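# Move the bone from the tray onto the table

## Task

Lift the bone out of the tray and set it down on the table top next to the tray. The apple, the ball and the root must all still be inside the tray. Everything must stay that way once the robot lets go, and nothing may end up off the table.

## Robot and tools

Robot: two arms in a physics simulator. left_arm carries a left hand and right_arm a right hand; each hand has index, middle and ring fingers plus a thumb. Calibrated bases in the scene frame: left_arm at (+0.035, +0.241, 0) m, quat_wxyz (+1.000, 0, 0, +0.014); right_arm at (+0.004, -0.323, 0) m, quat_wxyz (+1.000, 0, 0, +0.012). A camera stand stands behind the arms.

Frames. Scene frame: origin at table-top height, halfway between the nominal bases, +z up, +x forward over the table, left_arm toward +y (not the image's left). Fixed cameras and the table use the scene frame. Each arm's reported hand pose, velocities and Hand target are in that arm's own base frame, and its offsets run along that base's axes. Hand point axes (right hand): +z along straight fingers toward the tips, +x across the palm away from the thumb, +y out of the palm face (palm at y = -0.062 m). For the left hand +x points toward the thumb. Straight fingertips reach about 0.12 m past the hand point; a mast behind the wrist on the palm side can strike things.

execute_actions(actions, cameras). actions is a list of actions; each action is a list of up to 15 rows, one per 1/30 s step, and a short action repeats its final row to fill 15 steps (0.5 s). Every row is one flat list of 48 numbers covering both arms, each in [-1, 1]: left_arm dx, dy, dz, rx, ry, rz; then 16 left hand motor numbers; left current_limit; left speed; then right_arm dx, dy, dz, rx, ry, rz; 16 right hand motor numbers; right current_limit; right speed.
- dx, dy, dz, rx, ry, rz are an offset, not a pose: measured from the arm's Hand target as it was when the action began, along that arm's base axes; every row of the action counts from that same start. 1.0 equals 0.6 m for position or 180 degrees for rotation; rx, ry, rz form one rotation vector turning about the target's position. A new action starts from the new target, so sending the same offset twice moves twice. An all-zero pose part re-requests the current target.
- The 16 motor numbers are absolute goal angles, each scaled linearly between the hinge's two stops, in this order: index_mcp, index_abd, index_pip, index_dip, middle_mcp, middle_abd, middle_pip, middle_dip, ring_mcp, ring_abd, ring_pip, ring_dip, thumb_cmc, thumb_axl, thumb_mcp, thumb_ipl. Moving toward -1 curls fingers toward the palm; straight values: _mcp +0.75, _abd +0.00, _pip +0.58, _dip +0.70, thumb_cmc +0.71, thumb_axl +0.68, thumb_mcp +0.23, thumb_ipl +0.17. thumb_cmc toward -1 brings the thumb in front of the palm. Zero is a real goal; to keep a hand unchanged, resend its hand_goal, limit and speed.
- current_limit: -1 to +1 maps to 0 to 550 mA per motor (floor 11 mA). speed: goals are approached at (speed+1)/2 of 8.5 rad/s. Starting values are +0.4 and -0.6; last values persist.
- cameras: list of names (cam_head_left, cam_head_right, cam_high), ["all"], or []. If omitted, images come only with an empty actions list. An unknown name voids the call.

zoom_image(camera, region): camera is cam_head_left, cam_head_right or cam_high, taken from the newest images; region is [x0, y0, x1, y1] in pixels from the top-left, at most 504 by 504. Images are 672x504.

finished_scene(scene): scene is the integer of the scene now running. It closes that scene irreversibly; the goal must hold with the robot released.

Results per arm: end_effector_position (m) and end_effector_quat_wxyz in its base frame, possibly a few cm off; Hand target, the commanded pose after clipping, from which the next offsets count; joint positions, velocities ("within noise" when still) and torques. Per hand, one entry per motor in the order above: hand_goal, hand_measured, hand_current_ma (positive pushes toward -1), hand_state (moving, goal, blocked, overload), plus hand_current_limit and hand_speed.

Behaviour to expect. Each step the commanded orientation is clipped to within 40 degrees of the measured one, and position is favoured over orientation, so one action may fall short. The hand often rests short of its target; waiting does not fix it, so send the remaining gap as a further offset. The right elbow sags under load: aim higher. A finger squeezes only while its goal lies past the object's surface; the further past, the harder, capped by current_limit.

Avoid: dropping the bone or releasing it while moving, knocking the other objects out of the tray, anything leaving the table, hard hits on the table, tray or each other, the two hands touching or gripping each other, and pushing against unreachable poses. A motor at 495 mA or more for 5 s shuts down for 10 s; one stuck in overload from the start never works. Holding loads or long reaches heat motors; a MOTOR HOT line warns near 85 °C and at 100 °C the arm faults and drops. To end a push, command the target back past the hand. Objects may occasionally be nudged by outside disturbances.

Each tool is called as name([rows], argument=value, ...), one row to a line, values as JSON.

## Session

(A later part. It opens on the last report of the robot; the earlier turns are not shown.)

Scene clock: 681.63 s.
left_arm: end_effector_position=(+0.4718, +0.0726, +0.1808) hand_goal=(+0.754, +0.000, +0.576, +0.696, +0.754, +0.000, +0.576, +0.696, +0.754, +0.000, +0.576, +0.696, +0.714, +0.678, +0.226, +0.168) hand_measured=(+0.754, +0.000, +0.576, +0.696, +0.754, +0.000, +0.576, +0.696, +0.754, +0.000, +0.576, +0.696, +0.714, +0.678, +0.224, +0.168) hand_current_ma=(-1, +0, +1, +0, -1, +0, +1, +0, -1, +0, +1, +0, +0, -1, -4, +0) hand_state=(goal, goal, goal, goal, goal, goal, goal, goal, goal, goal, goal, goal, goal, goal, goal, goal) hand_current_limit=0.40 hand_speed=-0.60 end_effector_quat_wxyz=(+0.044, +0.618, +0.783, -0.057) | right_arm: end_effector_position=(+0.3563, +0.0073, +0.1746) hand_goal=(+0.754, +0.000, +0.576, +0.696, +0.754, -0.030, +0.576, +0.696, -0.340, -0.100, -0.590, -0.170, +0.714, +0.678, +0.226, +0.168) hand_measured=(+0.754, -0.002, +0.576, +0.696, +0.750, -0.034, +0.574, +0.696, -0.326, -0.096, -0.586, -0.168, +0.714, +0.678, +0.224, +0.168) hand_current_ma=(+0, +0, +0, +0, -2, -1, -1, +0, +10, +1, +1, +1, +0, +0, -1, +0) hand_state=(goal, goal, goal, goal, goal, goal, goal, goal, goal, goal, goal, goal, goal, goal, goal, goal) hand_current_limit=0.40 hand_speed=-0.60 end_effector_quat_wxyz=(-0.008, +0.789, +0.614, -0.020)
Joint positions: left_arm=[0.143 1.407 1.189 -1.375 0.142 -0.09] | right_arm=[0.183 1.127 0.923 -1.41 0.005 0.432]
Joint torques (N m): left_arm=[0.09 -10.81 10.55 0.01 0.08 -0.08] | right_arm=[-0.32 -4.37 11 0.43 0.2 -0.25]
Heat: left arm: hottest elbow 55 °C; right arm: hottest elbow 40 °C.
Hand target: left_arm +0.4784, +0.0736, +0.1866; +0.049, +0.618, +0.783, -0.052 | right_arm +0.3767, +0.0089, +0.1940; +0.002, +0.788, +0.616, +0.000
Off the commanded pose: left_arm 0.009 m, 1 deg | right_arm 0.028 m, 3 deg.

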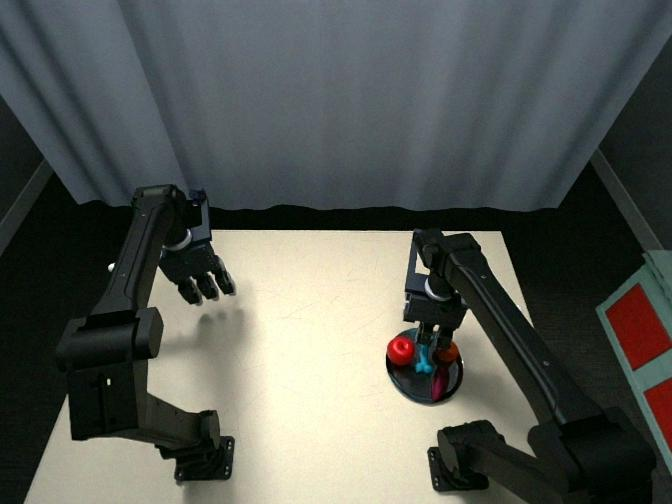

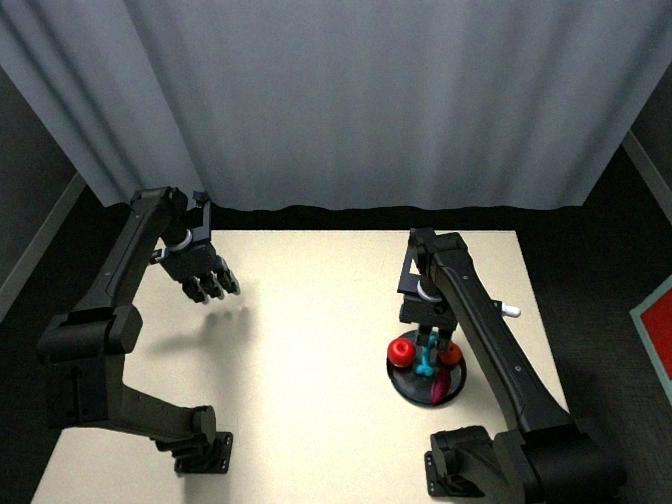

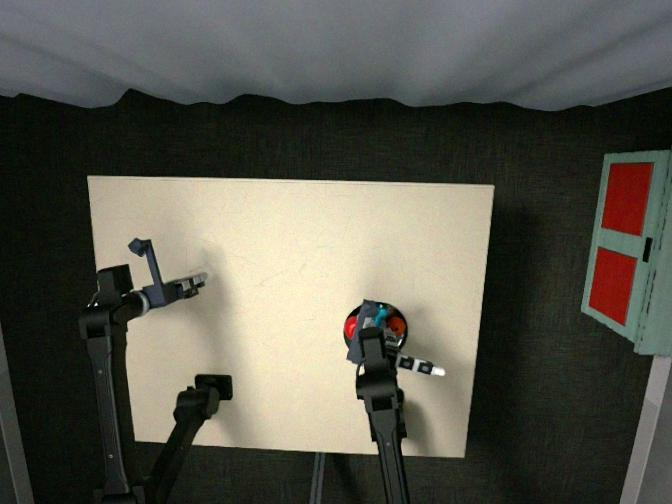

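execute_actions([
  [[0,0,0,0,0,0,0.754,0,0.576,0.696,0.754,0,0.576,0.696,0.754,0,0.576,0.696,0.714,0.678,0.226,0.168,0.4,-0.6,0,0,0.01,0,0,0,0.754,0,0.576,0.696,0.754,-0.03,0.576,0.696,-0.34,-0.1,-0.59,-0.17,0.714,0.678,0.226,0.168,0.4,-0.6]],
], cameras=["cam_high", "cam_head_left"])

zoom_image(camera="cam_high", region=[335, 295, 415, 365])

zoom_image(camera="cam_head_left", region=[380, 310, 480, 410])

Scene clock: 700.17 s.
left_arm: end_effector_position=(+0.4718, +0.0726, +0.1808) hand_goal=(+0.754, +0.000, +0.576, +0.696, +0.754, +0.000, +0.576, +0.696, +0.754, +0.000, +0.576, +0.696, +0.714, +0.678, +0.226, +0.168) hand_measured=(+0.754, +0.000, +0.576, +0.696, +0.754, +0.000, +0.576, +0.696, +0.754, +0.000, +0.576, +0.696, +0.714, +0.678, +0.224, +0.168) hand_current_ma=(-1, +0, +1, +0, -1, +0, +1, +0, -1, +0, +1, +0, +0, -1, -4, +0) hand_state=(goal, goal, goal, goal, goal, goal, goal, goal, goal, goal, goal, goal, goal, goal, goal, goal) hand_current_limit=0.40 hand_speed=-0.60 end_effector_quat_wxyz=(+0.044, +0.618, +0.783, -0.057) | right_arm: end_effector_position=(+0.3598, +0.0080, +0.1800) hand_goal=(+0.754, +0.000, +0.576, +0.696, +0.754, -0.030, +0.576, +0.696, -0.340, -0.100, -0.590, -0.170, +0.714, +0.678, +0.226, +0.168) hand_measured=(+0.754, -0.002, +0.576, +0.696, +0.750, -0.034, +0.574, +0.696, -0.326, -0.096, -0.586, -0.168, +0.714, +0.678, +0.224, +0.168) hand_current_ma=(+0, +0, +0, +0, -2, -1, -1, +0, +10, +1, +1, +1, +0, +0, -1, +0) hand_state=(goal, goal, goal, goal, goal, goal, goal, goal, goal, goal, goal, goal, goal, goal, goal, goal) hand_current_limit=0.40 hand_speed=-0.60 end_effector_quat_wxyz=(-0.005, +0.789, +0.614, -0.016)
Joint positions: left_arm=[0.143 1.407 1.189 -1.375 0.142 -0.09] | right_arm=[0.183 1.127 0.936 -1.413 0.005 0.431]
Joint torques (N m): left_arm=[0.21 -10.75 10.56 -0.01 0.08 -0.07] | right_arm=[-0.5 -4.54 11.07 -0.09 0.2 -0.26]
Heat: left arm: hottest elbow 55 °C; right arm: hottest elbow 45 °C.
Hand target: left_arm +0.4784, +0.0736, +0.1866; +0.049, +0.618, +0.783, -0.052 | right_arm +0.3766, +0.0089, +0.2000; +0.002, +0.788, +0.616, +0.000
Off the commanded pose: left_arm 0.009 m, 1 deg | right_arm 0.026 m, 2 deg.
Images, in order (width x height): cam_head_left 672x504, cam_high 672x504.

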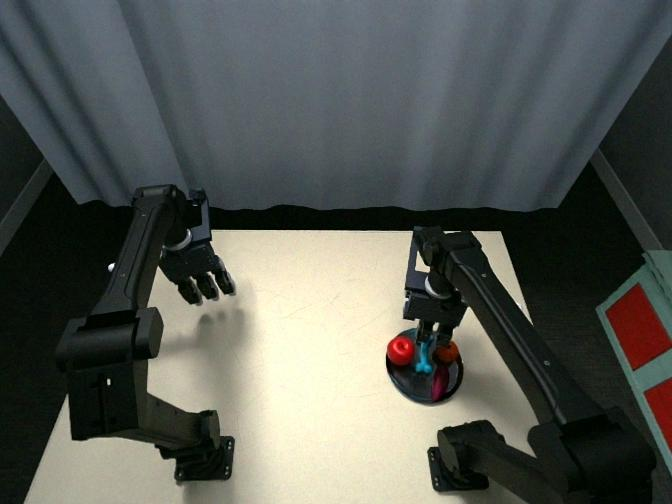

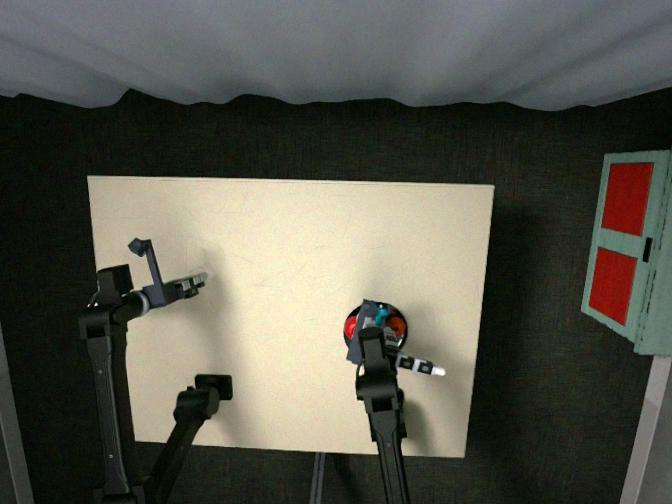

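Scaled by 6.300 from the camera's 672x504 image, which has a finer 960x720 frame.

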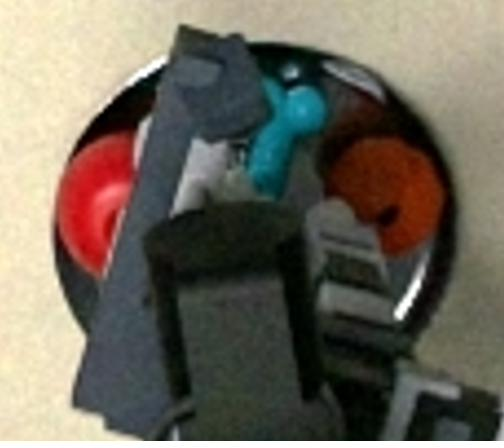

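Scaled by 5.040 from the camera's 672x504 image, which has a finer 960x720 frame.

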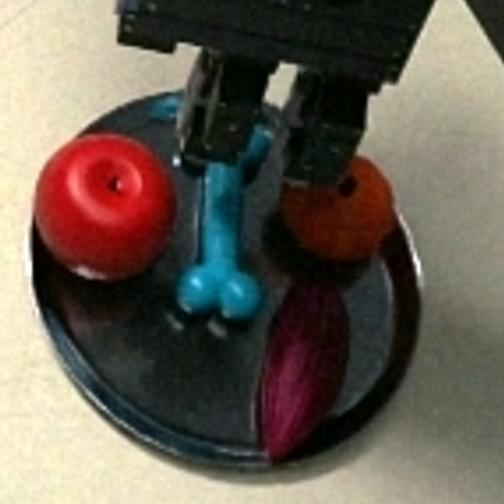

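execute_actions([
  [[0,0,0,0,0,0,0.754,0,0.576,0.696,0.754,0,0.576,0.696,0.754,0,0.576,0.696,0.714,0.678,0.226,0.168,0.4,-0.6,0.02,0,0.03,0,0,0,0.754,0,0.576,0.696,0.754,-0.03,0.576,0.696,-0.34,-0.1,-0.59,-0.17,0.714,0.678,0.226,0.168,0.4,-0.6]],
], cameras=[])

Scene clock: 714.43 s.
left_arm: end_effector_position=(+0.4718, +0.0726, +0.1808) hand_goal=(+0.754, +0.000, +0.576, +0.696, +0.754, +0.000, +0.576, +0.696, +0.754, +0.000, +0.576, +0.696, +0.714, +0.678, +0.226, +0.168) hand_measured=(+0.754, +0.000, +0.576, +0.696, +0.754, +0.000, +0.576, +0.696, +0.754, +0.000, +0.576, +0.696, +0.714, +0.678, +0.224, +0.168) hand_current_ma=(-1, +0, +1, +0, -1, +0, +1, +0, -1, +0, +1, +0, +0, -1, -4, +0) hand_state=(goal, goal, goal, goal, goal, goal, goal, goal, goal, goal, goal, goal, goal, goal, goal, goal) hand_current_limit=0.40 hand_speed=-0.60 end_effector_quat_wxyz=(+0.044, +0.618, +0.783, -0.057) | right_arm: end_effector_position=(+0.3727, +0.0085, +0.1994) hand_goal=(+0.754, +0.000, +0.576, +0.696, +0.754, -0.030, +0.576, +0.696, -0.340, -0.100, -0.590, -0.170, +0.714, +0.678, +0.226, +0.168) hand_measured=(+0.754, -0.002, +0.576, +0.696, +0.750, -0.034, +0.574, +0.696, -0.326, -0.096, -0.586, -0.168, +0.714, +0.678, +0.224, +0.168) hand_current_ma=(+0, +0, +0, +0, -1, -1, -1, +0, +10, +1, +1, +1, +0, +0, -1, +0) hand_state=(goal, goal, goal, goal, goal, goal, goal, goal, goal, goal, goal, goal, goal, goal, goal, goal) hand_current_limit=0.40 hand_speed=-0.60 end_effector_quat_wxyz=(-0.004, +0.789, +0.614, -0.014)
Joint positions: left_arm=[0.143 1.407 1.189 -1.375 0.142 -0.09] | right_arm=[0.176 1.151 1.005 -1.453 0.005 0.425]
Joint torques (N m): left_arm=[0.09 -10.7 10.56 -0.01 0.06 -0.07] | right_arm=[-0.44 -5.07 11.04 -0.08 0.19 -0.26]
Heat: left arm: hottest elbow 56 °C; right arm: hottest elbow 47 °C.
Hand target: left_arm +0.4784, +0.0736, +0.1866; +0.049, +0.618, +0.783, -0.052 | right_arm +0.3887, +0.0090, +0.2180; +0.002, +0.788, +0.616, +0.000
Off the commanded pose: left_arm 0.009 m, 1 deg | right_arm 0.024 m, 2 deg.
No camera images: "cameras" was empty.

execute_actions([
  [[0,0,0,0,0,0,0.754,0,0.576,0.696,0.754,0,0.576,0.696,0.754,0,0.576,0.696,0.714,0.678,0.226,0.168,0.4,-0.6,-0.0195,0,-0.04,0,0,0,0.754,0,0.576,0.696,0.754,-0.03,0.576,0.696,-0.34,-0.1,-0.59,-0.17,0.714,0.678,0.226,0.168,0.4,-0.6]],
  [[0,0,0,0,0,0,0.754,0,0.576,0.696,0.754,0,0.576,0.696,0.754,0,0.576,0.696,0.714,0.678,0.226,0.168,0.4,-0.6,0,0,-0.06,0,0,0,0.754,0,0.576,0.696,0.754,-0.03,0.576,0.696,-0.34,-0.1,-0.59,-0.17,0.714,0.678,0.226,0.168,0.4,-0.6]],
], cameras=["all"])

zoom_image(camera="cam_high", region=[335, 295, 415, 365])

zoom_image(camera="cam_head_left", region=[390, 315, 470, 395])

zoom_image(camera="cam_head_right", region=[390, 315, 470, 395])

Scene clock: 732.57 s.
left_arm: end_effector_position=(+0.4718, +0.0726, +0.1808) hand_goal=(+0.754, +0.000, +0.576, +0.696, +0.754, +0.000, +0.576, +0.696, +0.754, +0.000, +0.576, +0.696, +0.714, +0.678, +0.226, +0.168) hand_measured=(+0.754, +0.000, +0.576, +0.696, +0.754, +0.000, +0.576, +0.696, +0.754, +0.000, +0.576, +0.696, +0.714, +0.678, +0.224, +0.168) hand_current_ma=(-1, +0, +1, +0, -1, +0, +1, +0, -1, +0, +1, +0, +0, -1, -4, +0) hand_state=(goal, goal, goal, goal, goal, goal, goal, goal, goal, goal, goal, goal, goal, goal, goal, goal) hand_current_limit=0.40 hand_speed=-0.60 end_effector_quat_wxyz=(+0.044, +0.618, +0.783, -0.057) | right_arm: end_effector_position=(+0.3750, +0.0089, +0.1641) hand_goal=(+0.754, +0.000, +0.576, +0.696, +0.754, -0.030, +0.576, +0.696, -0.340, -0.100, -0.590, -0.170, +0.714, +0.678, +0.226, +0.168) hand_measured=(+0.754, -0.002, +0.576, +0.696, +0.750, -0.034, +0.574, +0.696, -0.326, -0.096, -0.586, -0.168, +0.714, +0.678, +0.224, +0.168) hand_current_ma=(+0, +0, +0, +0, -1, -1, -1, +0, +10, +1, +1, +1, +0, +0, -1, +0) hand_state=(goal, goal, goal, goal, goal, goal, goal, goal, goal, goal, goal, goal, goal, goal, goal, goal) hand_current_limit=0.40 hand_speed=-0.60 end_effector_quat_wxyz=(+0.004, +0.789, +0.614, +0.002)
Joint positions: left_arm=[0.143 1.407 1.189 -1.375 0.142 -0.09] | right_arm=[0.176 1.154 0.907 -1.317 0.005 0.425]
Joint torques (N m): left_arm=[0.09 -10.46 10.58 0.03 0.07 -0.08] | right_arm=[0.15 -4.78 6.34 1.05 0.17 -0.23]
Heat: left arm: hottest elbow 56 °C; right arm: hottest elbow 46 °C.
Hand target: left_arm +0.4784, +0.0736, +0.1866; +0.049, +0.618, +0.783, -0.052 | right_arm +0.3770, +0.0090, +0.1581; +0.002, +0.788, +0.616, +0.000
Off the commanded pose: left_arm 0.009 m, 1 deg | right_arm 0.006 m, 0 deg.

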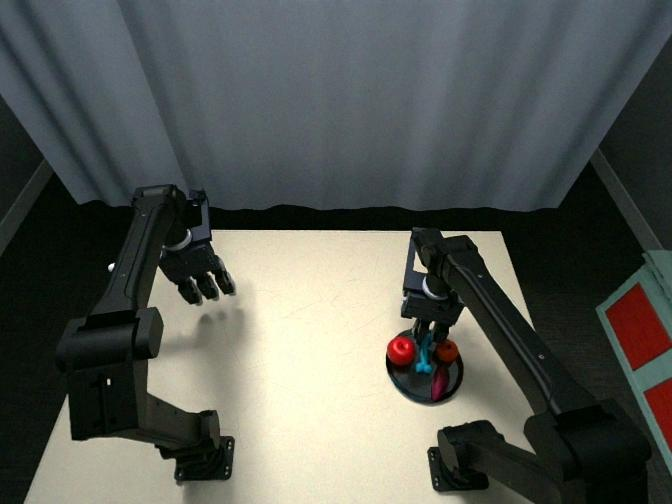

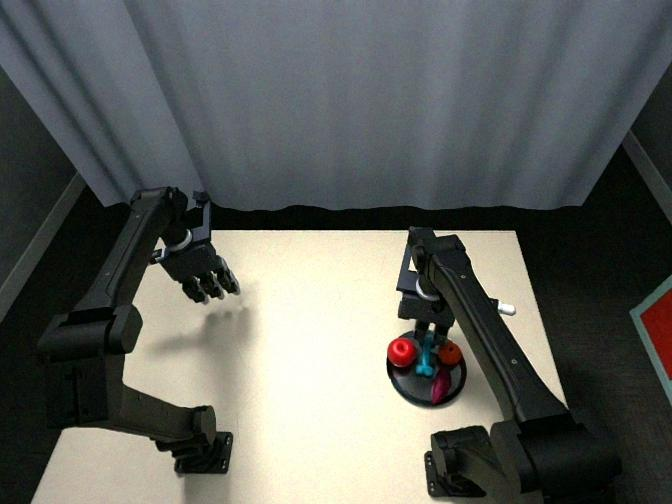

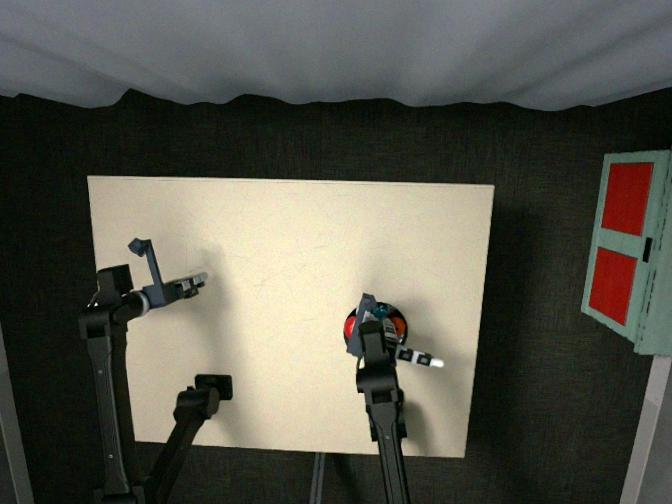

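Scaled by 6.300 from the camera's 672x504 image, which has a finer 960x720 frame.

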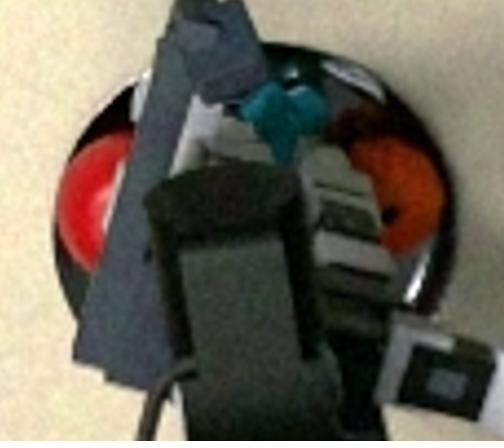

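Scaled by 6.300 from the camera's 672x504 image, which has a finer 960x720 frame.

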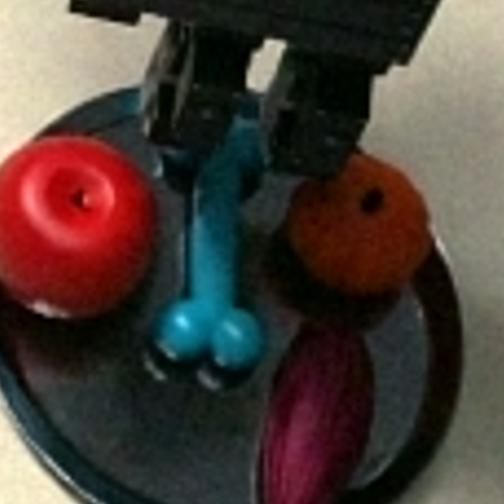

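Scaled by 6.300 from the camera's 672x504 image, which has a finer 960x720 frame.

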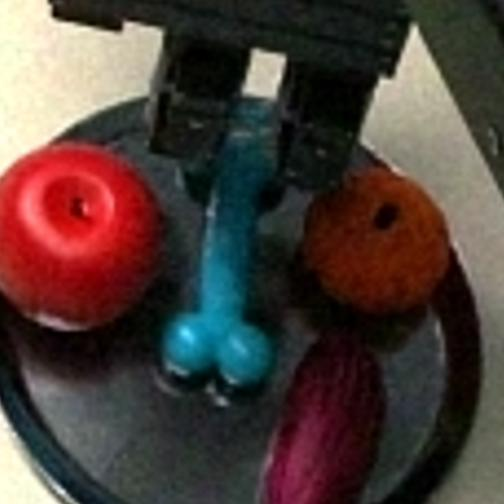

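execute_actions([
  [[0,0,0,0,0,0,0.754,0,0.576,0.696,0.754,0,0.576,0.696,0.754,0,0.576,0.696,0.714,0.678,0.226,0.168,0.4,-0.6,0,0,-0.04,0,0,0,0.754,0,0.576,0.696,0.754,-0.03,0.576,0.696,-0.34,-0.1,-0.59,-0.17,0.714,0.678,0.226,0.168,0.4,-0.6]],
], cameras=["all"])

zoom_image(camera="cam_high", region=[335, 295, 415, 365])

zoom_image(camera="cam_head_left", region=[390, 315, 470, 395])

zoom_image(camera="cam_head_right", region=[390, 315, 470, 395])

Scene clock: 749.47 s.
left_arm: end_effector_position=(+0.4718, +0.0726, +0.1808) hand_goal=(+0.754, +0.000, +0.576, +0.696, +0.754, +0.000, +0.576, +0.696, +0.754, +0.000, +0.576, +0.696, +0.714, +0.678, +0.226, +0.168) hand_measured=(+0.754, +0.000, +0.576, +0.696, +0.754, +0.000, +0.576, +0.696, +0.754, +0.000, +0.576, +0.696, +0.714, +0.678, +0.224, +0.168) hand_current_ma=(-1, +0, +1, +0, -1, +0, +1, +0, -1, +0, +1, +0, +0, -1, -4, +0) hand_state=(goal, goal, goal, goal, goal, goal, goal, goal, goal, goal, goal, goal, goal, goal, goal, goal) hand_current_limit=0.40 hand_speed=-0.60 end_effector_quat_wxyz=(+0.044, +0.618, +0.783, -0.057) | right_arm: end_effector_position=(+0.3745, +0.0090, +0.1408) hand_goal=(+0.754, +0.000, +0.576, +0.696, +0.754, -0.030, +0.576, +0.696, -0.340, -0.100, -0.590, -0.170, +0.714, +0.678, +0.226, +0.168) hand_measured=(+0.758, +0.000, +0.578, +0.696, +0.754, -0.032, +0.576, +0.696, -0.326, -0.096, -0.586, -0.168, +0.714, +0.678, +0.224, +0.168) hand_current_ma=(+1, +0, +0, +0, +0, +0, +0, +0, +10, +1, +1, +1, +0, +0, -1, +0) hand_state=(goal, goal, goal, goal, goal, goal, goal, goal, goal, goal, goal, goal, goal, goal, goal, goal) hand_current_limit=0.40 hand_speed=-0.60 end_effector_quat_wxyz=(+0.003, +0.789, +0.614, +0.001)
Joint positions: left_arm=[0.143 1.407 1.189 -1.375 0.142 -0.09] | right_arm=[0.176 1.174 0.859 -1.252 0.004 0.425]
Joint torques (N m): left_arm=[0.09 -10.58 10.58 0.01 0.07 -0.06] | right_arm=[0.03 -4.66 6.05 1.17 0.19 -0.21]
Heat: left arm: hottest elbow 56 °C; right arm: hottest elbow 46 °C.
Hand target: left_arm +0.4784, +0.0736, +0.1866; +0.049, +0.618, +0.783, -0.052 | right_arm +0.3770, +0.0090, +0.1339; +0.002, +0.788, +0.616, +0.000
Off the commanded pose: left_arm 0.009 m, 1 deg | right_arm 0.007 m, 0 deg.

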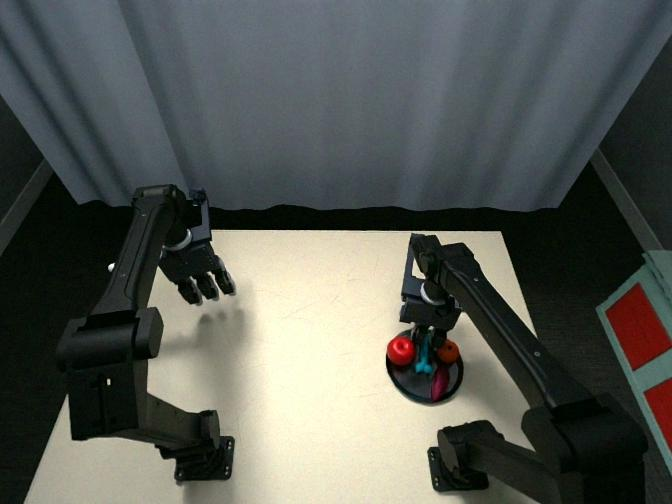

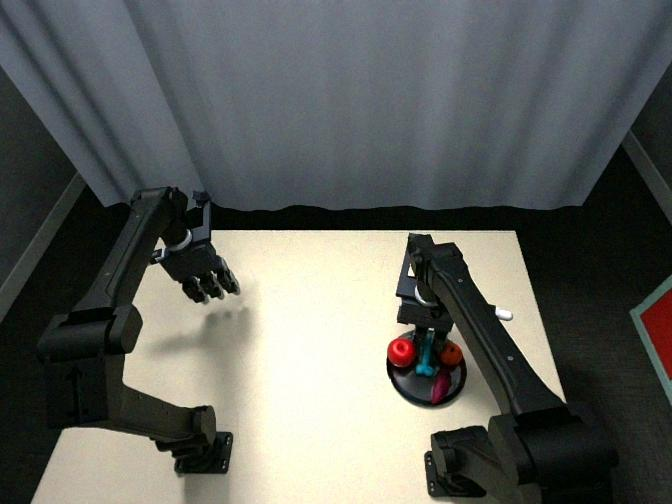

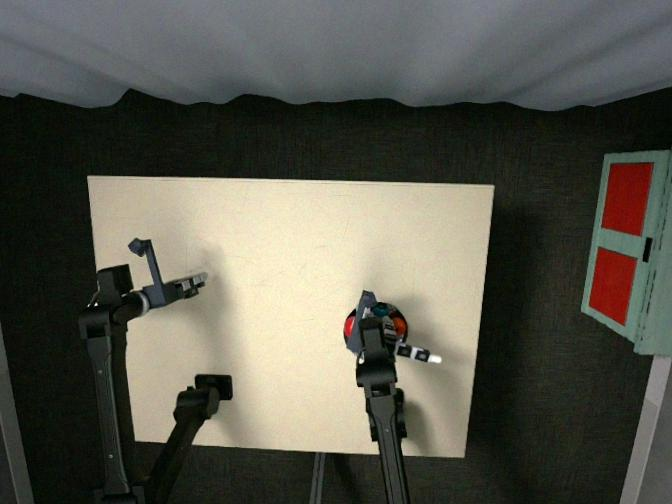

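Scaled by 6.300 from the camera's 672x504 image, which has a finer 960x720 frame.

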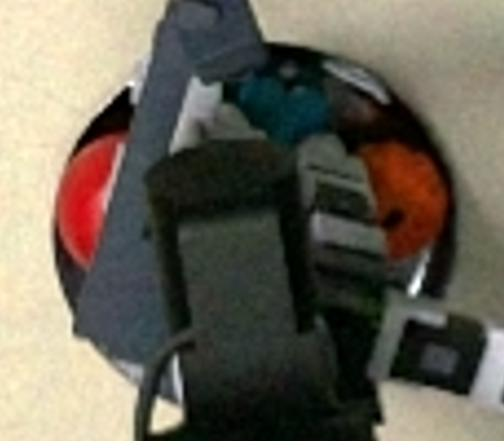

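Scaled by 6.300 from the camera's 672x504 image, which has a finer 960x720 frame.

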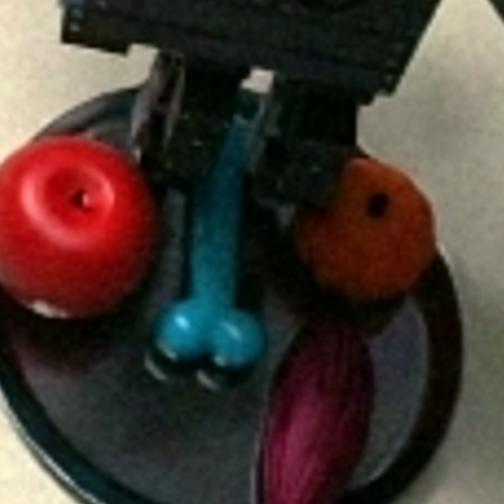

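Scaled by 6.300 from the camera's 672x504 image, which has a finer 960x720 frame.

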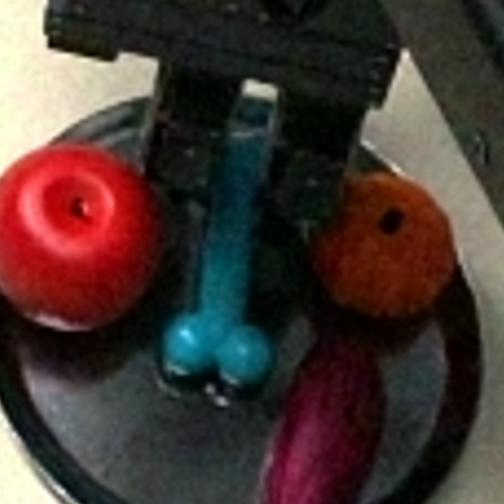

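execute_actions([
  [[0,0,0,0,0,0,0.754,0,0.576,0.696,0.754,0,0.576,0.696,0.754,0,0.576,0.696,0.714,0.678,0.226,0.168,0.4,-0.6,0,0,-0.02,0,0,0,0.754,0,0.576,0.696,0.754,-0.03,0.576,0.696,-0.34,-0.1,-0.59,-0.17,0.714,0.678,0.226,0.168,0.4,-0.6]],
], cameras=[])

Scene clock: 757.73 s.
left_arm: end_effector_position=(+0.4718, +0.0726, +0.1808) hand_goal=(+0.754, +0.000, +0.576, +0.696, +0.754, +0.000, +0.576, +0.696, +0.754, +0.000, +0.576, +0.696, +0.714, +0.678, +0.226, +0.168) hand_measured=(+0.754, +0.000, +0.576, +0.696, +0.754, +0.000, +0.576, +0.696, +0.754, +0.000, +0.576, +0.696, +0.714, +0.678, +0.224, +0.168) hand_current_ma=(-1, +0, +1, +0, -1, +0, +1, +0, -1, +0, +1, +0, +0, -1, -4, +0) hand_state=(goal, goal, goal, goal, goal, goal, goal, goal, goal, goal, goal, goal, goal, goal, goal, goal) hand_current_limit=0.40 hand_speed=-0.60 end_effector_quat_wxyz=(+0.044, +0.618, +0.783, -0.057) | right_arm: end_effector_position=(+0.3769, +0.0093, +0.1396) hand_goal=(+0.754, +0.000, +0.576, +0.696, +0.754, -0.030, +0.576, +0.696, -0.340, -0.100, -0.590, -0.170, +0.714, +0.678, +0.226, +0.168) hand_measured=(+0.774, +0.010, +0.586, +0.700, +0.768, -0.032, +0.586, +0.698, -0.326, -0.096, -0.586, -0.168, +0.714, +0.678, +0.224, +0.168) hand_current_ma=(+19, +4, +6, +1, +10, +0, +5, +1, +10, +1, +1, +1, +0, +0, -1, +0) hand_state=(blocked, goal, goal, goal, goal, goal, goal, goal, goal, goal, goal, goal, goal, goal, goal, goal) hand_current_limit=0.40 hand_speed=-0.60 end_effector_quat_wxyz=(+0.006, +0.789, +0.614, +0.006)
Joint positions: left_arm=[0.143 1.407 1.189 -1.375 0.142 -0.09] | right_arm=[0.176 1.174 0.853 -1.234 0.005 0.425]
Joint torques (N m): left_arm=[0.03 -10.52 10.58 -0.06 0.07 -0.06] | right_arm=[-0.03 -3.9 4.66 1.87 0.16 -0.22]
Heat: left arm: hottest elbow 56 °C; right arm: hottest elbow 45 °C.
Hand target: left_arm +0.4784, +0.0736, +0.1866; +0.049, +0.618, +0.783, -0.052 | right_arm +0.3769, +0.0090, +0.1218; +0.002, +0.788, +0.616, +0.000
Off the commanded pose: left_arm 0.009 m, 1 deg | right_arm 0.018 m, 1 deg.
No camera images: "cameras" was empty.

execute_actions([
  [[0,0,0,0,0,0,0.754,0,0.576,0.696,0.754,0,0.576,0.696,0.754,0,0.576,0.696,0.714,0.678,0.226,0.168,0.4,-0.6,-0.003,0,0.012,0,0,0,0.754,0,0.576,0.696,0.754,-0.03,0.576,0.696,-0.34,-0.1,-0.59,-0.17,0.714,0.678,0.226,0.168,0.4,-0.6]],
  [[0,0,0,0,0,0,0.754,0,0.576,0.696,0.754,0,0.576,0.696,0.754,0,0.576,0.696,0.714,0.678,0.226,0.168,0.4,-0.6,0,0,0,0,0,0,0.754,-0.13,0.576,0.696,0.754,0.13,0.576,0.696,-0.34,-0.1,-0.59,-0.17,0.714,0.678,0.226,0.168,0.4,-0.8]],
  [[0,0,0,0,0,0,0.754,0,0.576,0.696,0.754,0,0.576,0.696,0.754,0,0.576,0.696,0.714,0.678,0.226,0.168,0.4,-0.6,0,0,0,0,0,0,0.754,-0.13,0.576,0.696,0.754,0.13,0.576,0.696,-0.34,-0.1,-0.59,-0.17,0.714,0.678,0.226,0.168,0.4,-0.8]],
], cameras=["cam_head_left","cam_head_right"])

zoom_image(camera="cam_head_left", region=[390, 315, 470, 395])

zoom_image(camera="cam_head_right", region=[390, 315, 470, 395])

Scene clock: 782.37 s.
left_arm: end_effector_position=(+0.4718, +0.0726, +0.1808) hand_goal=(+0.754, +0.000, +0.576, +0.696, +0.754, +0.000, +0.576, +0.696, +0.754, +0.000, +0.576, +0.696, +0.714, +0.678, +0.226, +0.168) hand_measured=(+0.754, +0.000, +0.576, +0.696, +0.754, +0.000, +0.576, +0.696, +0.754, +0.000, +0.576, +0.696, +0.714, +0.678, +0.224, +0.168) hand_current_ma=(-1, +0, +1, +0, -1, +0, +1, +0, -1, +0, +1, +0, +0, -1, -4, +0) hand_state=(goal, goal, goal, goal, goal, goal, goal, goal, goal, goal, goal, goal, goal, goal, goal, goal) hand_current_limit=0.40 hand_speed=-0.60 end_effector_quat_wxyz=(+0.044, +0.618, +0.783, -0.057) | right_arm: end_effector_position=(+0.3769, +0.0093, +0.1396) hand_goal=(+0.754, -0.130, +0.576, +0.696, +0.754, +0.130, +0.576, +0.696, -0.340, -0.100, -0.590, -0.170, +0.714, +0.678, +0.226, +0.168) hand_measured=(+0.774, +0.000, +0.586, +0.700, +0.768, -0.016, +0.586, +0.698, -0.326, -0.096, -0.586, -0.168, +0.714, +0.678, +0.224, +0.168) hand_current_ma=(+19, +278, +6, +1, +10, -333, +5, +1, +10, +1, +1, +1, +0, +0, -1, +0) hand_state=(blocked, blocked, goal, goal, goal, blocked, goal, goal, goal, goal, goal, goal, goal, goal, goal, goal) hand_current_limit=0.40 hand_speed=-0.80 end_effector_quat_wxyz=(+0.006, +0.789, +0.614, +0.006)
Joint positions: left_arm=[0.143 1.407 1.189 -1.375 0.142 -0.09] | right_arm=[0.176 1.174 0.853 -1.234 0.005 0.425]
Joint torques (N m): left_arm=[0.15 -10.58 10.58 -0.02 0.07 -0.08] | right_arm=[0.21 -4.78 5.45 0.96 0.16 -0.21]
Heat: left arm: hottest elbow 56 °C; right arm: hottest elbow 42 °C.
Hand target: left_arm +0.4784, +0.0736, +0.1866; +0.049, +0.618, +0.783, -0.052 | right_arm +0.3751, +0.0090, +0.1290; +0.002, +0.788, +0.616, +0.000
Off the commanded pose: left_arm 0.009 m, 1 deg | right_arm 0.011 m, 1 deg.
Images, in order (width x height): cam_head_left 672x504, cam_head_right 672x504.

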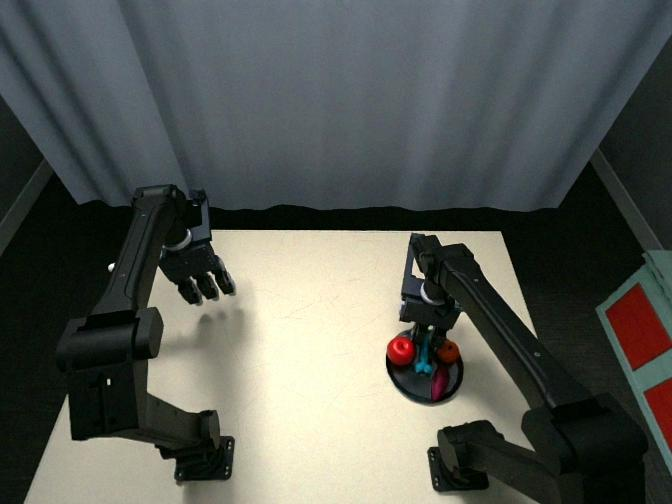

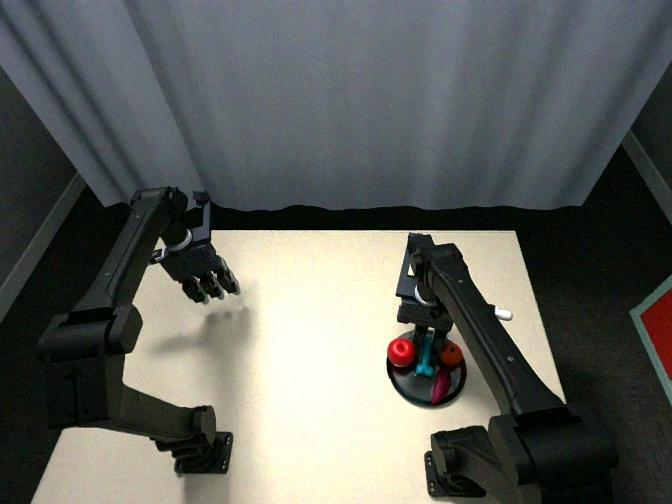

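Scaled by 6.300 from the camera's 672x504 image, which has a finer 960x720 frame.

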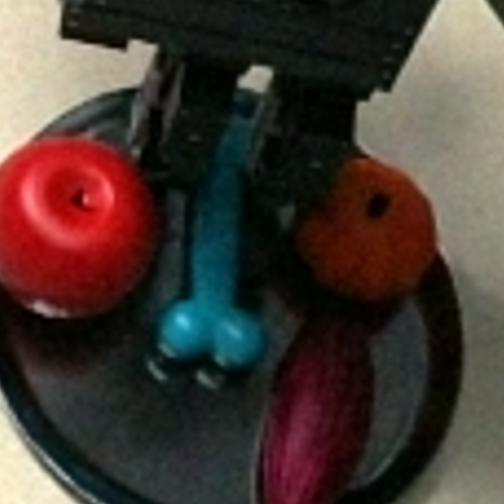

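Scaled by 6.300 from the camera's 672x504 image, which has a finer 960x720 frame.

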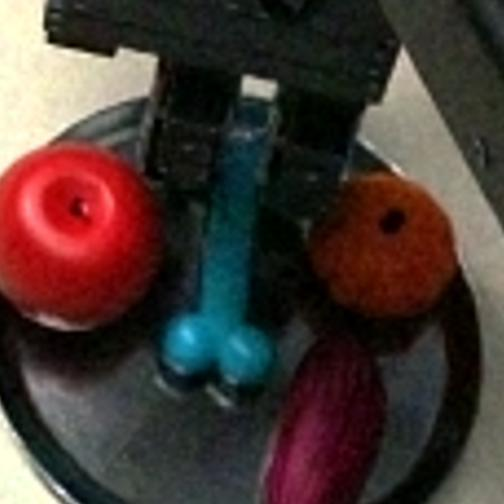

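execute_actions([
  [[0,0,0,0,0,0,0.754,0,0.576,0.696,0.754,0,0.576,0.696,0.754,0,0.576,0.696,0.714,0.678,0.226,0.168,0.4,-0.6,0,0,0.04,0,0,0,0.754,-0.14,0.576,0.696,0.754,0.12,0.576,0.696,-0.34,-0.1,-0.59,-0.17,0.714,0.678,0.226,0.168,0.4,-0.8]],
  [[0,0,0,0,0,0,0.754,0,0.576,0.696,0.754,0,0.576,0.696,0.754,0,0.576,0.696,0.714,0.678,0.226,0.168,0.4,-0.6,0,0,0.04,0,0,0,0.754,-0.14,0.576,0.696,0.754,0.12,0.576,0.696,-0.34,-0.1,-0.59,-0.17,0.714,0.678,0.226,0.168,0.4,-0.8]],
], cameras=["cam_head_left","cam_head_right"])

zoom_image(camera="cam_head_left", region=[390, 315, 470, 395])

Scene clock: 800.77 s.
left_arm: end_effector_position=(+0.4718, +0.0726, +0.1808) hand_goal=(+0.754, +0.000, +0.576, +0.696, +0.754, +0.000, +0.576, +0.696, +0.754, +0.000, +0.576, +0.696, +0.714, +0.678, +0.226, +0.168) hand_measured=(+0.754, +0.000, +0.576, +0.696, +0.754, +0.000, +0.576, +0.696, +0.754, +0.000, +0.576, +0.696, +0.714, +0.678, +0.224, +0.168) hand_current_ma=(-1, +0, +1, +0, -1, +0, +1, +0, -1, +0, +1, +0, +0, -1, -4, +0) hand_state=(goal, goal, goal, goal, goal, goal, goal, goal, goal, goal, goal, goal, goal, goal, goal, goal) hand_current_limit=0.40 hand_speed=-0.60 end_effector_quat_wxyz=(+0.044, +0.618, +0.783, -0.057) | right_arm: end_effector_position=(+0.3577, +0.0063, +0.1469) hand_goal=(+0.754, -0.140, +0.576, +0.696, +0.754, +0.120, +0.576, +0.696, -0.340, -0.100, -0.590, -0.170, +0.714, +0.678, +0.226, +0.168) hand_measured=(+0.748, -0.074, +0.574, +0.694, +0.750, +0.042, +0.574, +0.694, -0.326, -0.096, -0.586, -0.168, +0.714, +0.678, +0.224, +0.168) hand_current_ma=(-2, +93, -1, +0, -1, -120, -1, +0, +10, +1, +1, +1, +0, +0, -1, +0) hand_state=(goal, blocked, goal, goal, goal, blocked, goal, goal, goal, goal, goal, goal, goal, goal, goal, goal) hand_current_limit=0.40 hand_speed=-0.80 end_effector_quat_wxyz=(-0.013, +0.789, +0.614, -0.028)
Joint positions: left_arm=[0.143 1.407 1.189 -1.375 0.142 -0.09] | right_arm=[0.176 1.163 0.879 -1.349 0.003 0.425]
Joint torques (N m): left_arm=[0.21 -10.58 10.59 -0.03 0.06 -0.07] | right_arm=[0.03 -6.95 10.96 -0.16 0.27 -0.2]
Heat: left arm: hottest elbow 56 °C; right arm: hottest elbow 42 °C.
Hand target: left_arm +0.4784, +0.0736, +0.1866; +0.049, +0.618, +0.783, -0.052 | right_arm +0.3752, +0.0090, +0.1772; +0.002, +0.788, +0.616, +0.000
Off the commanded pose: left_arm 0.009 m, 1 deg | right_arm 0.035 m, 4 deg.
Images, in order (width x height): cam_head_left 672x504, cam_head_right 672x504.

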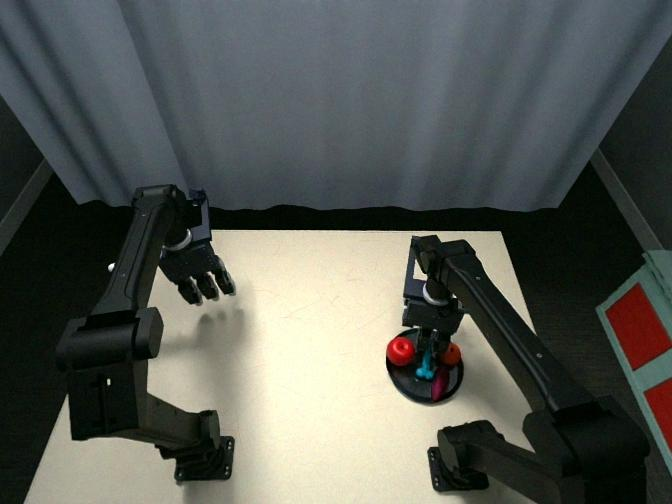

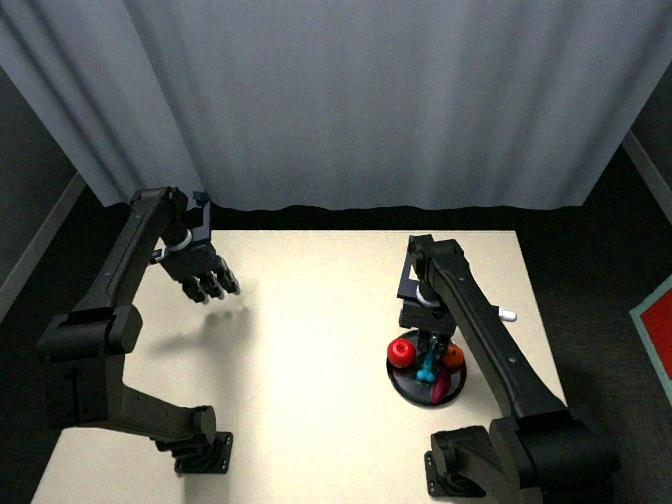

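Scaled by 6.300 from the camera's 672x504 image, which has a finer 960x720 frame.

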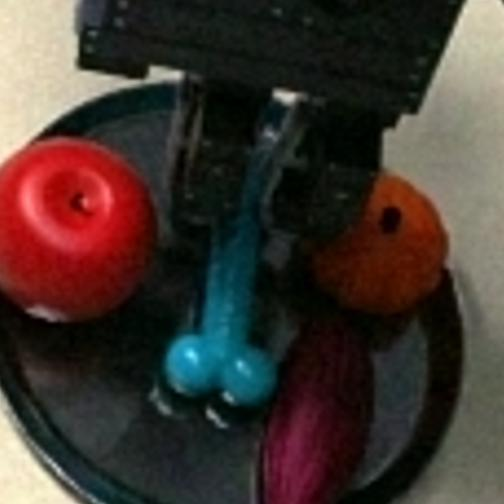

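execute_actions([
  [[0,0,0,0,0,0,0.754,0,0.576,0.696,0.754,0,0.576,0.696,0.754,0,0.576,0.696,0.714,0.678,0.226,0.168,0.4,-0.6,0.01,0,0.03,0,0,0,0.754,-0.2,0.576,0.696,0.754,0.17,0.576,0.696,-0.34,-0.1,-0.59,-0.17,0.714,0.678,0.226,0.168,0.4,-0.8]],
], cameras=["cam_head_left","cam_head_right","cam_high"])

zoom_image(camera="cam_head_left", region=[390, 315, 470, 395])

zoom_image(camera="cam_head_right", region=[390, 315, 470, 395])

zoom_image(camera="cam_high", region=[335, 295, 415, 365])

Scene clock: 828.27 s.
left_arm: end_effector_position=(+0.4718, +0.0726, +0.1808) hand_goal=(+0.754, +0.000, +0.576, +0.696, +0.754, +0.000, +0.576, +0.696, +0.754, +0.000, +0.576, +0.696, +0.714, +0.678, +0.226, +0.168) hand_measured=(+0.754, +0.000, +0.576, +0.696, +0.754, +0.000, +0.576, +0.696, +0.754, +0.000, +0.576, +0.696, +0.714, +0.678, +0.224, +0.168) hand_current_ma=(-1, +0, +1, +0, -1, +0, +1, +0, -1, +0, +1, +0, +0, -1, -4, +0) hand_state=(goal, goal, goal, goal, goal, goal, goal, goal, goal, goal, goal, goal, goal, goal, goal, goal) hand_current_limit=0.40 hand_speed=-0.60 end_effector_quat_wxyz=(+0.044, +0.618, +0.783, -0.057) | right_arm: end_effector_position=(+0.3651, +0.0076, +0.1680) hand_goal=(+0.754, -0.200, +0.576, +0.696, +0.754, +0.170, +0.576, +0.696, -0.340, -0.100, -0.590, -0.170, +0.714, +0.678, +0.226, +0.168) hand_measured=(+0.750, -0.118, +0.574, +0.694, +0.752, +0.082, +0.574, +0.694, -0.326, -0.096, -0.586, -0.168, +0.714, +0.678, +0.224, +0.168) hand_current_ma=(-2, +129, -1, +0, -1, -148, +0, +0, +10, +1, +1, +1, +0, +0, -1, +0) hand_state=(goal, blocked, goal, goal, goal, blocked, goal, goal, goal, goal, goal, goal, goal, goal, goal, goal) hand_current_limit=0.40 hand_speed=-0.80 end_effector_quat_wxyz=(-0.011, +0.789, +0.614, -0.024)
Joint positions: left_arm=[0.143 1.407 1.189 -1.375 0.142 -0.09] | right_arm=[0.176 1.163 0.935 -1.396 0.003 0.425]
Joint torques (N m): left_arm=[0.09 -10.7 10.58 0.01 0.08 -0.07] | right_arm=[-0.09 -6.53 10.91 -0.12 0.28 -0.23]
Heat: left arm: hottest elbow 56 °C; right arm: hottest elbow 49 °C.
Hand target: left_arm +0.4784, +0.0736, +0.1866; +0.049, +0.618, +0.783, -0.052 | right_arm +0.3811, +0.0090, +0.1952; +0.002, +0.788, +0.616, +0.000
Off the commanded pose: left_arm 0.009 m, 1 deg | right_arm 0.032 m, 3 deg.

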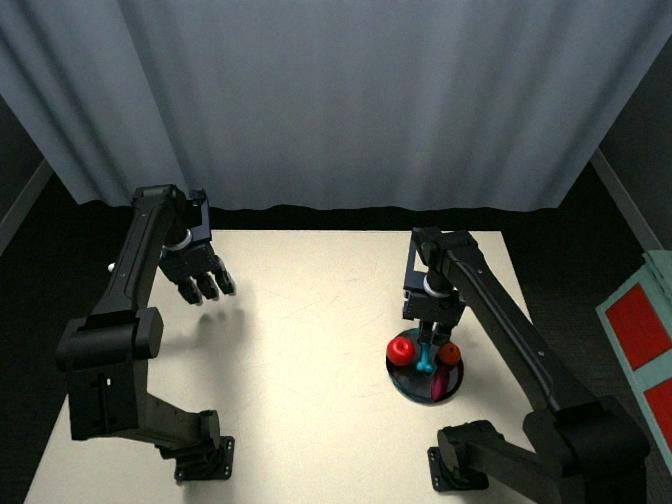

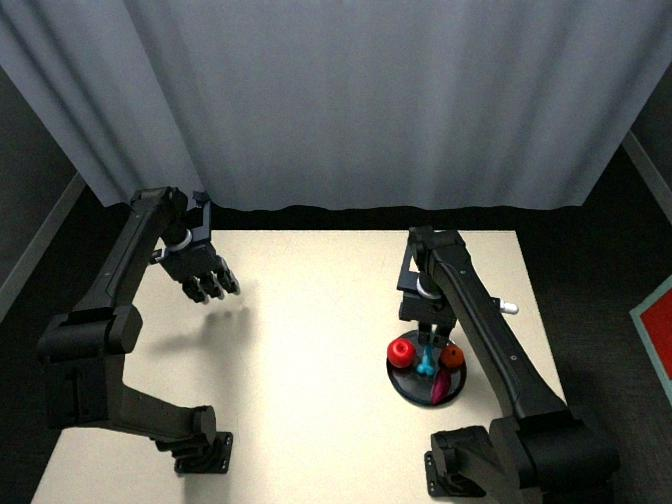

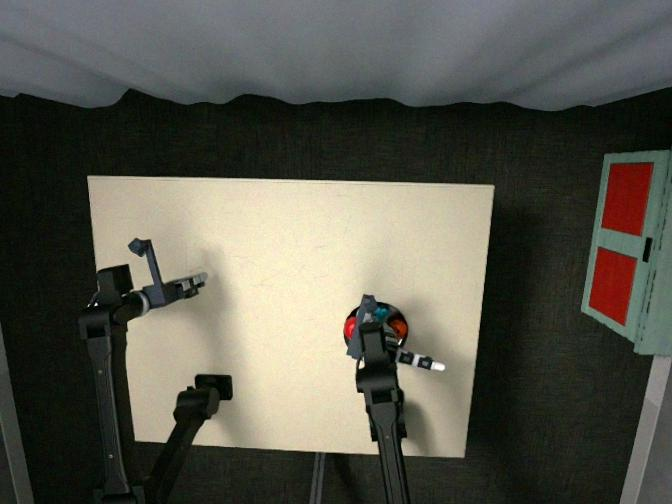

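Scaled by 6.300 from the camera's 672x504 image, which has a finer 960x720 frame.

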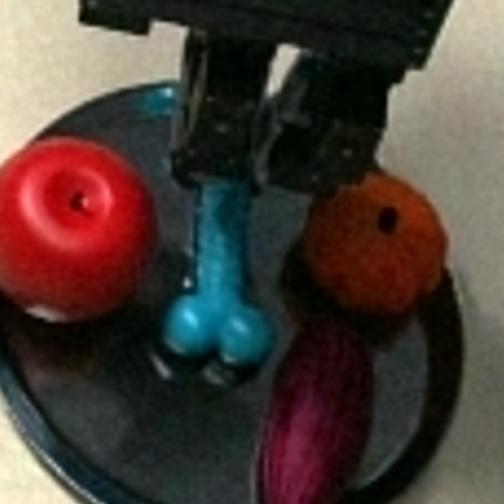

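Scaled by 6.300 from the camera's 672x504 image, which has a finer 960x720 frame.

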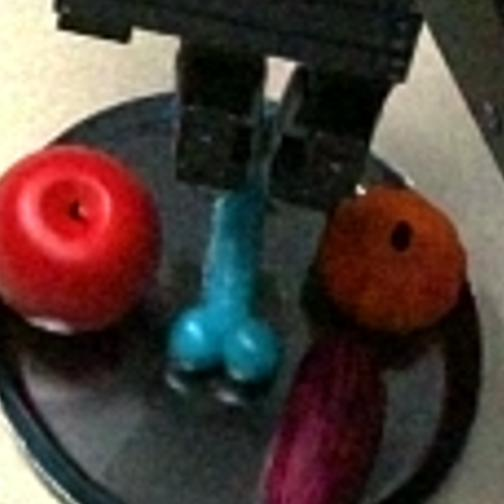

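Scaled by 6.300 from the camera's 672x504 image, which has a finer 960x720 frame.

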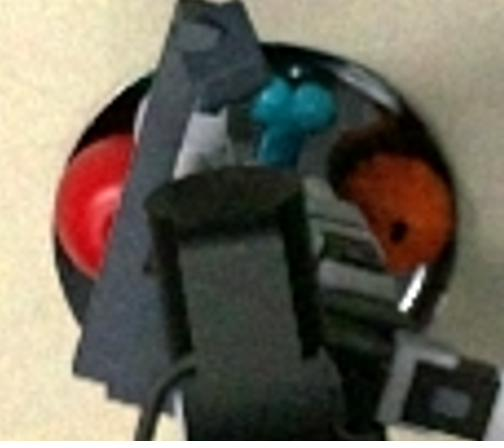

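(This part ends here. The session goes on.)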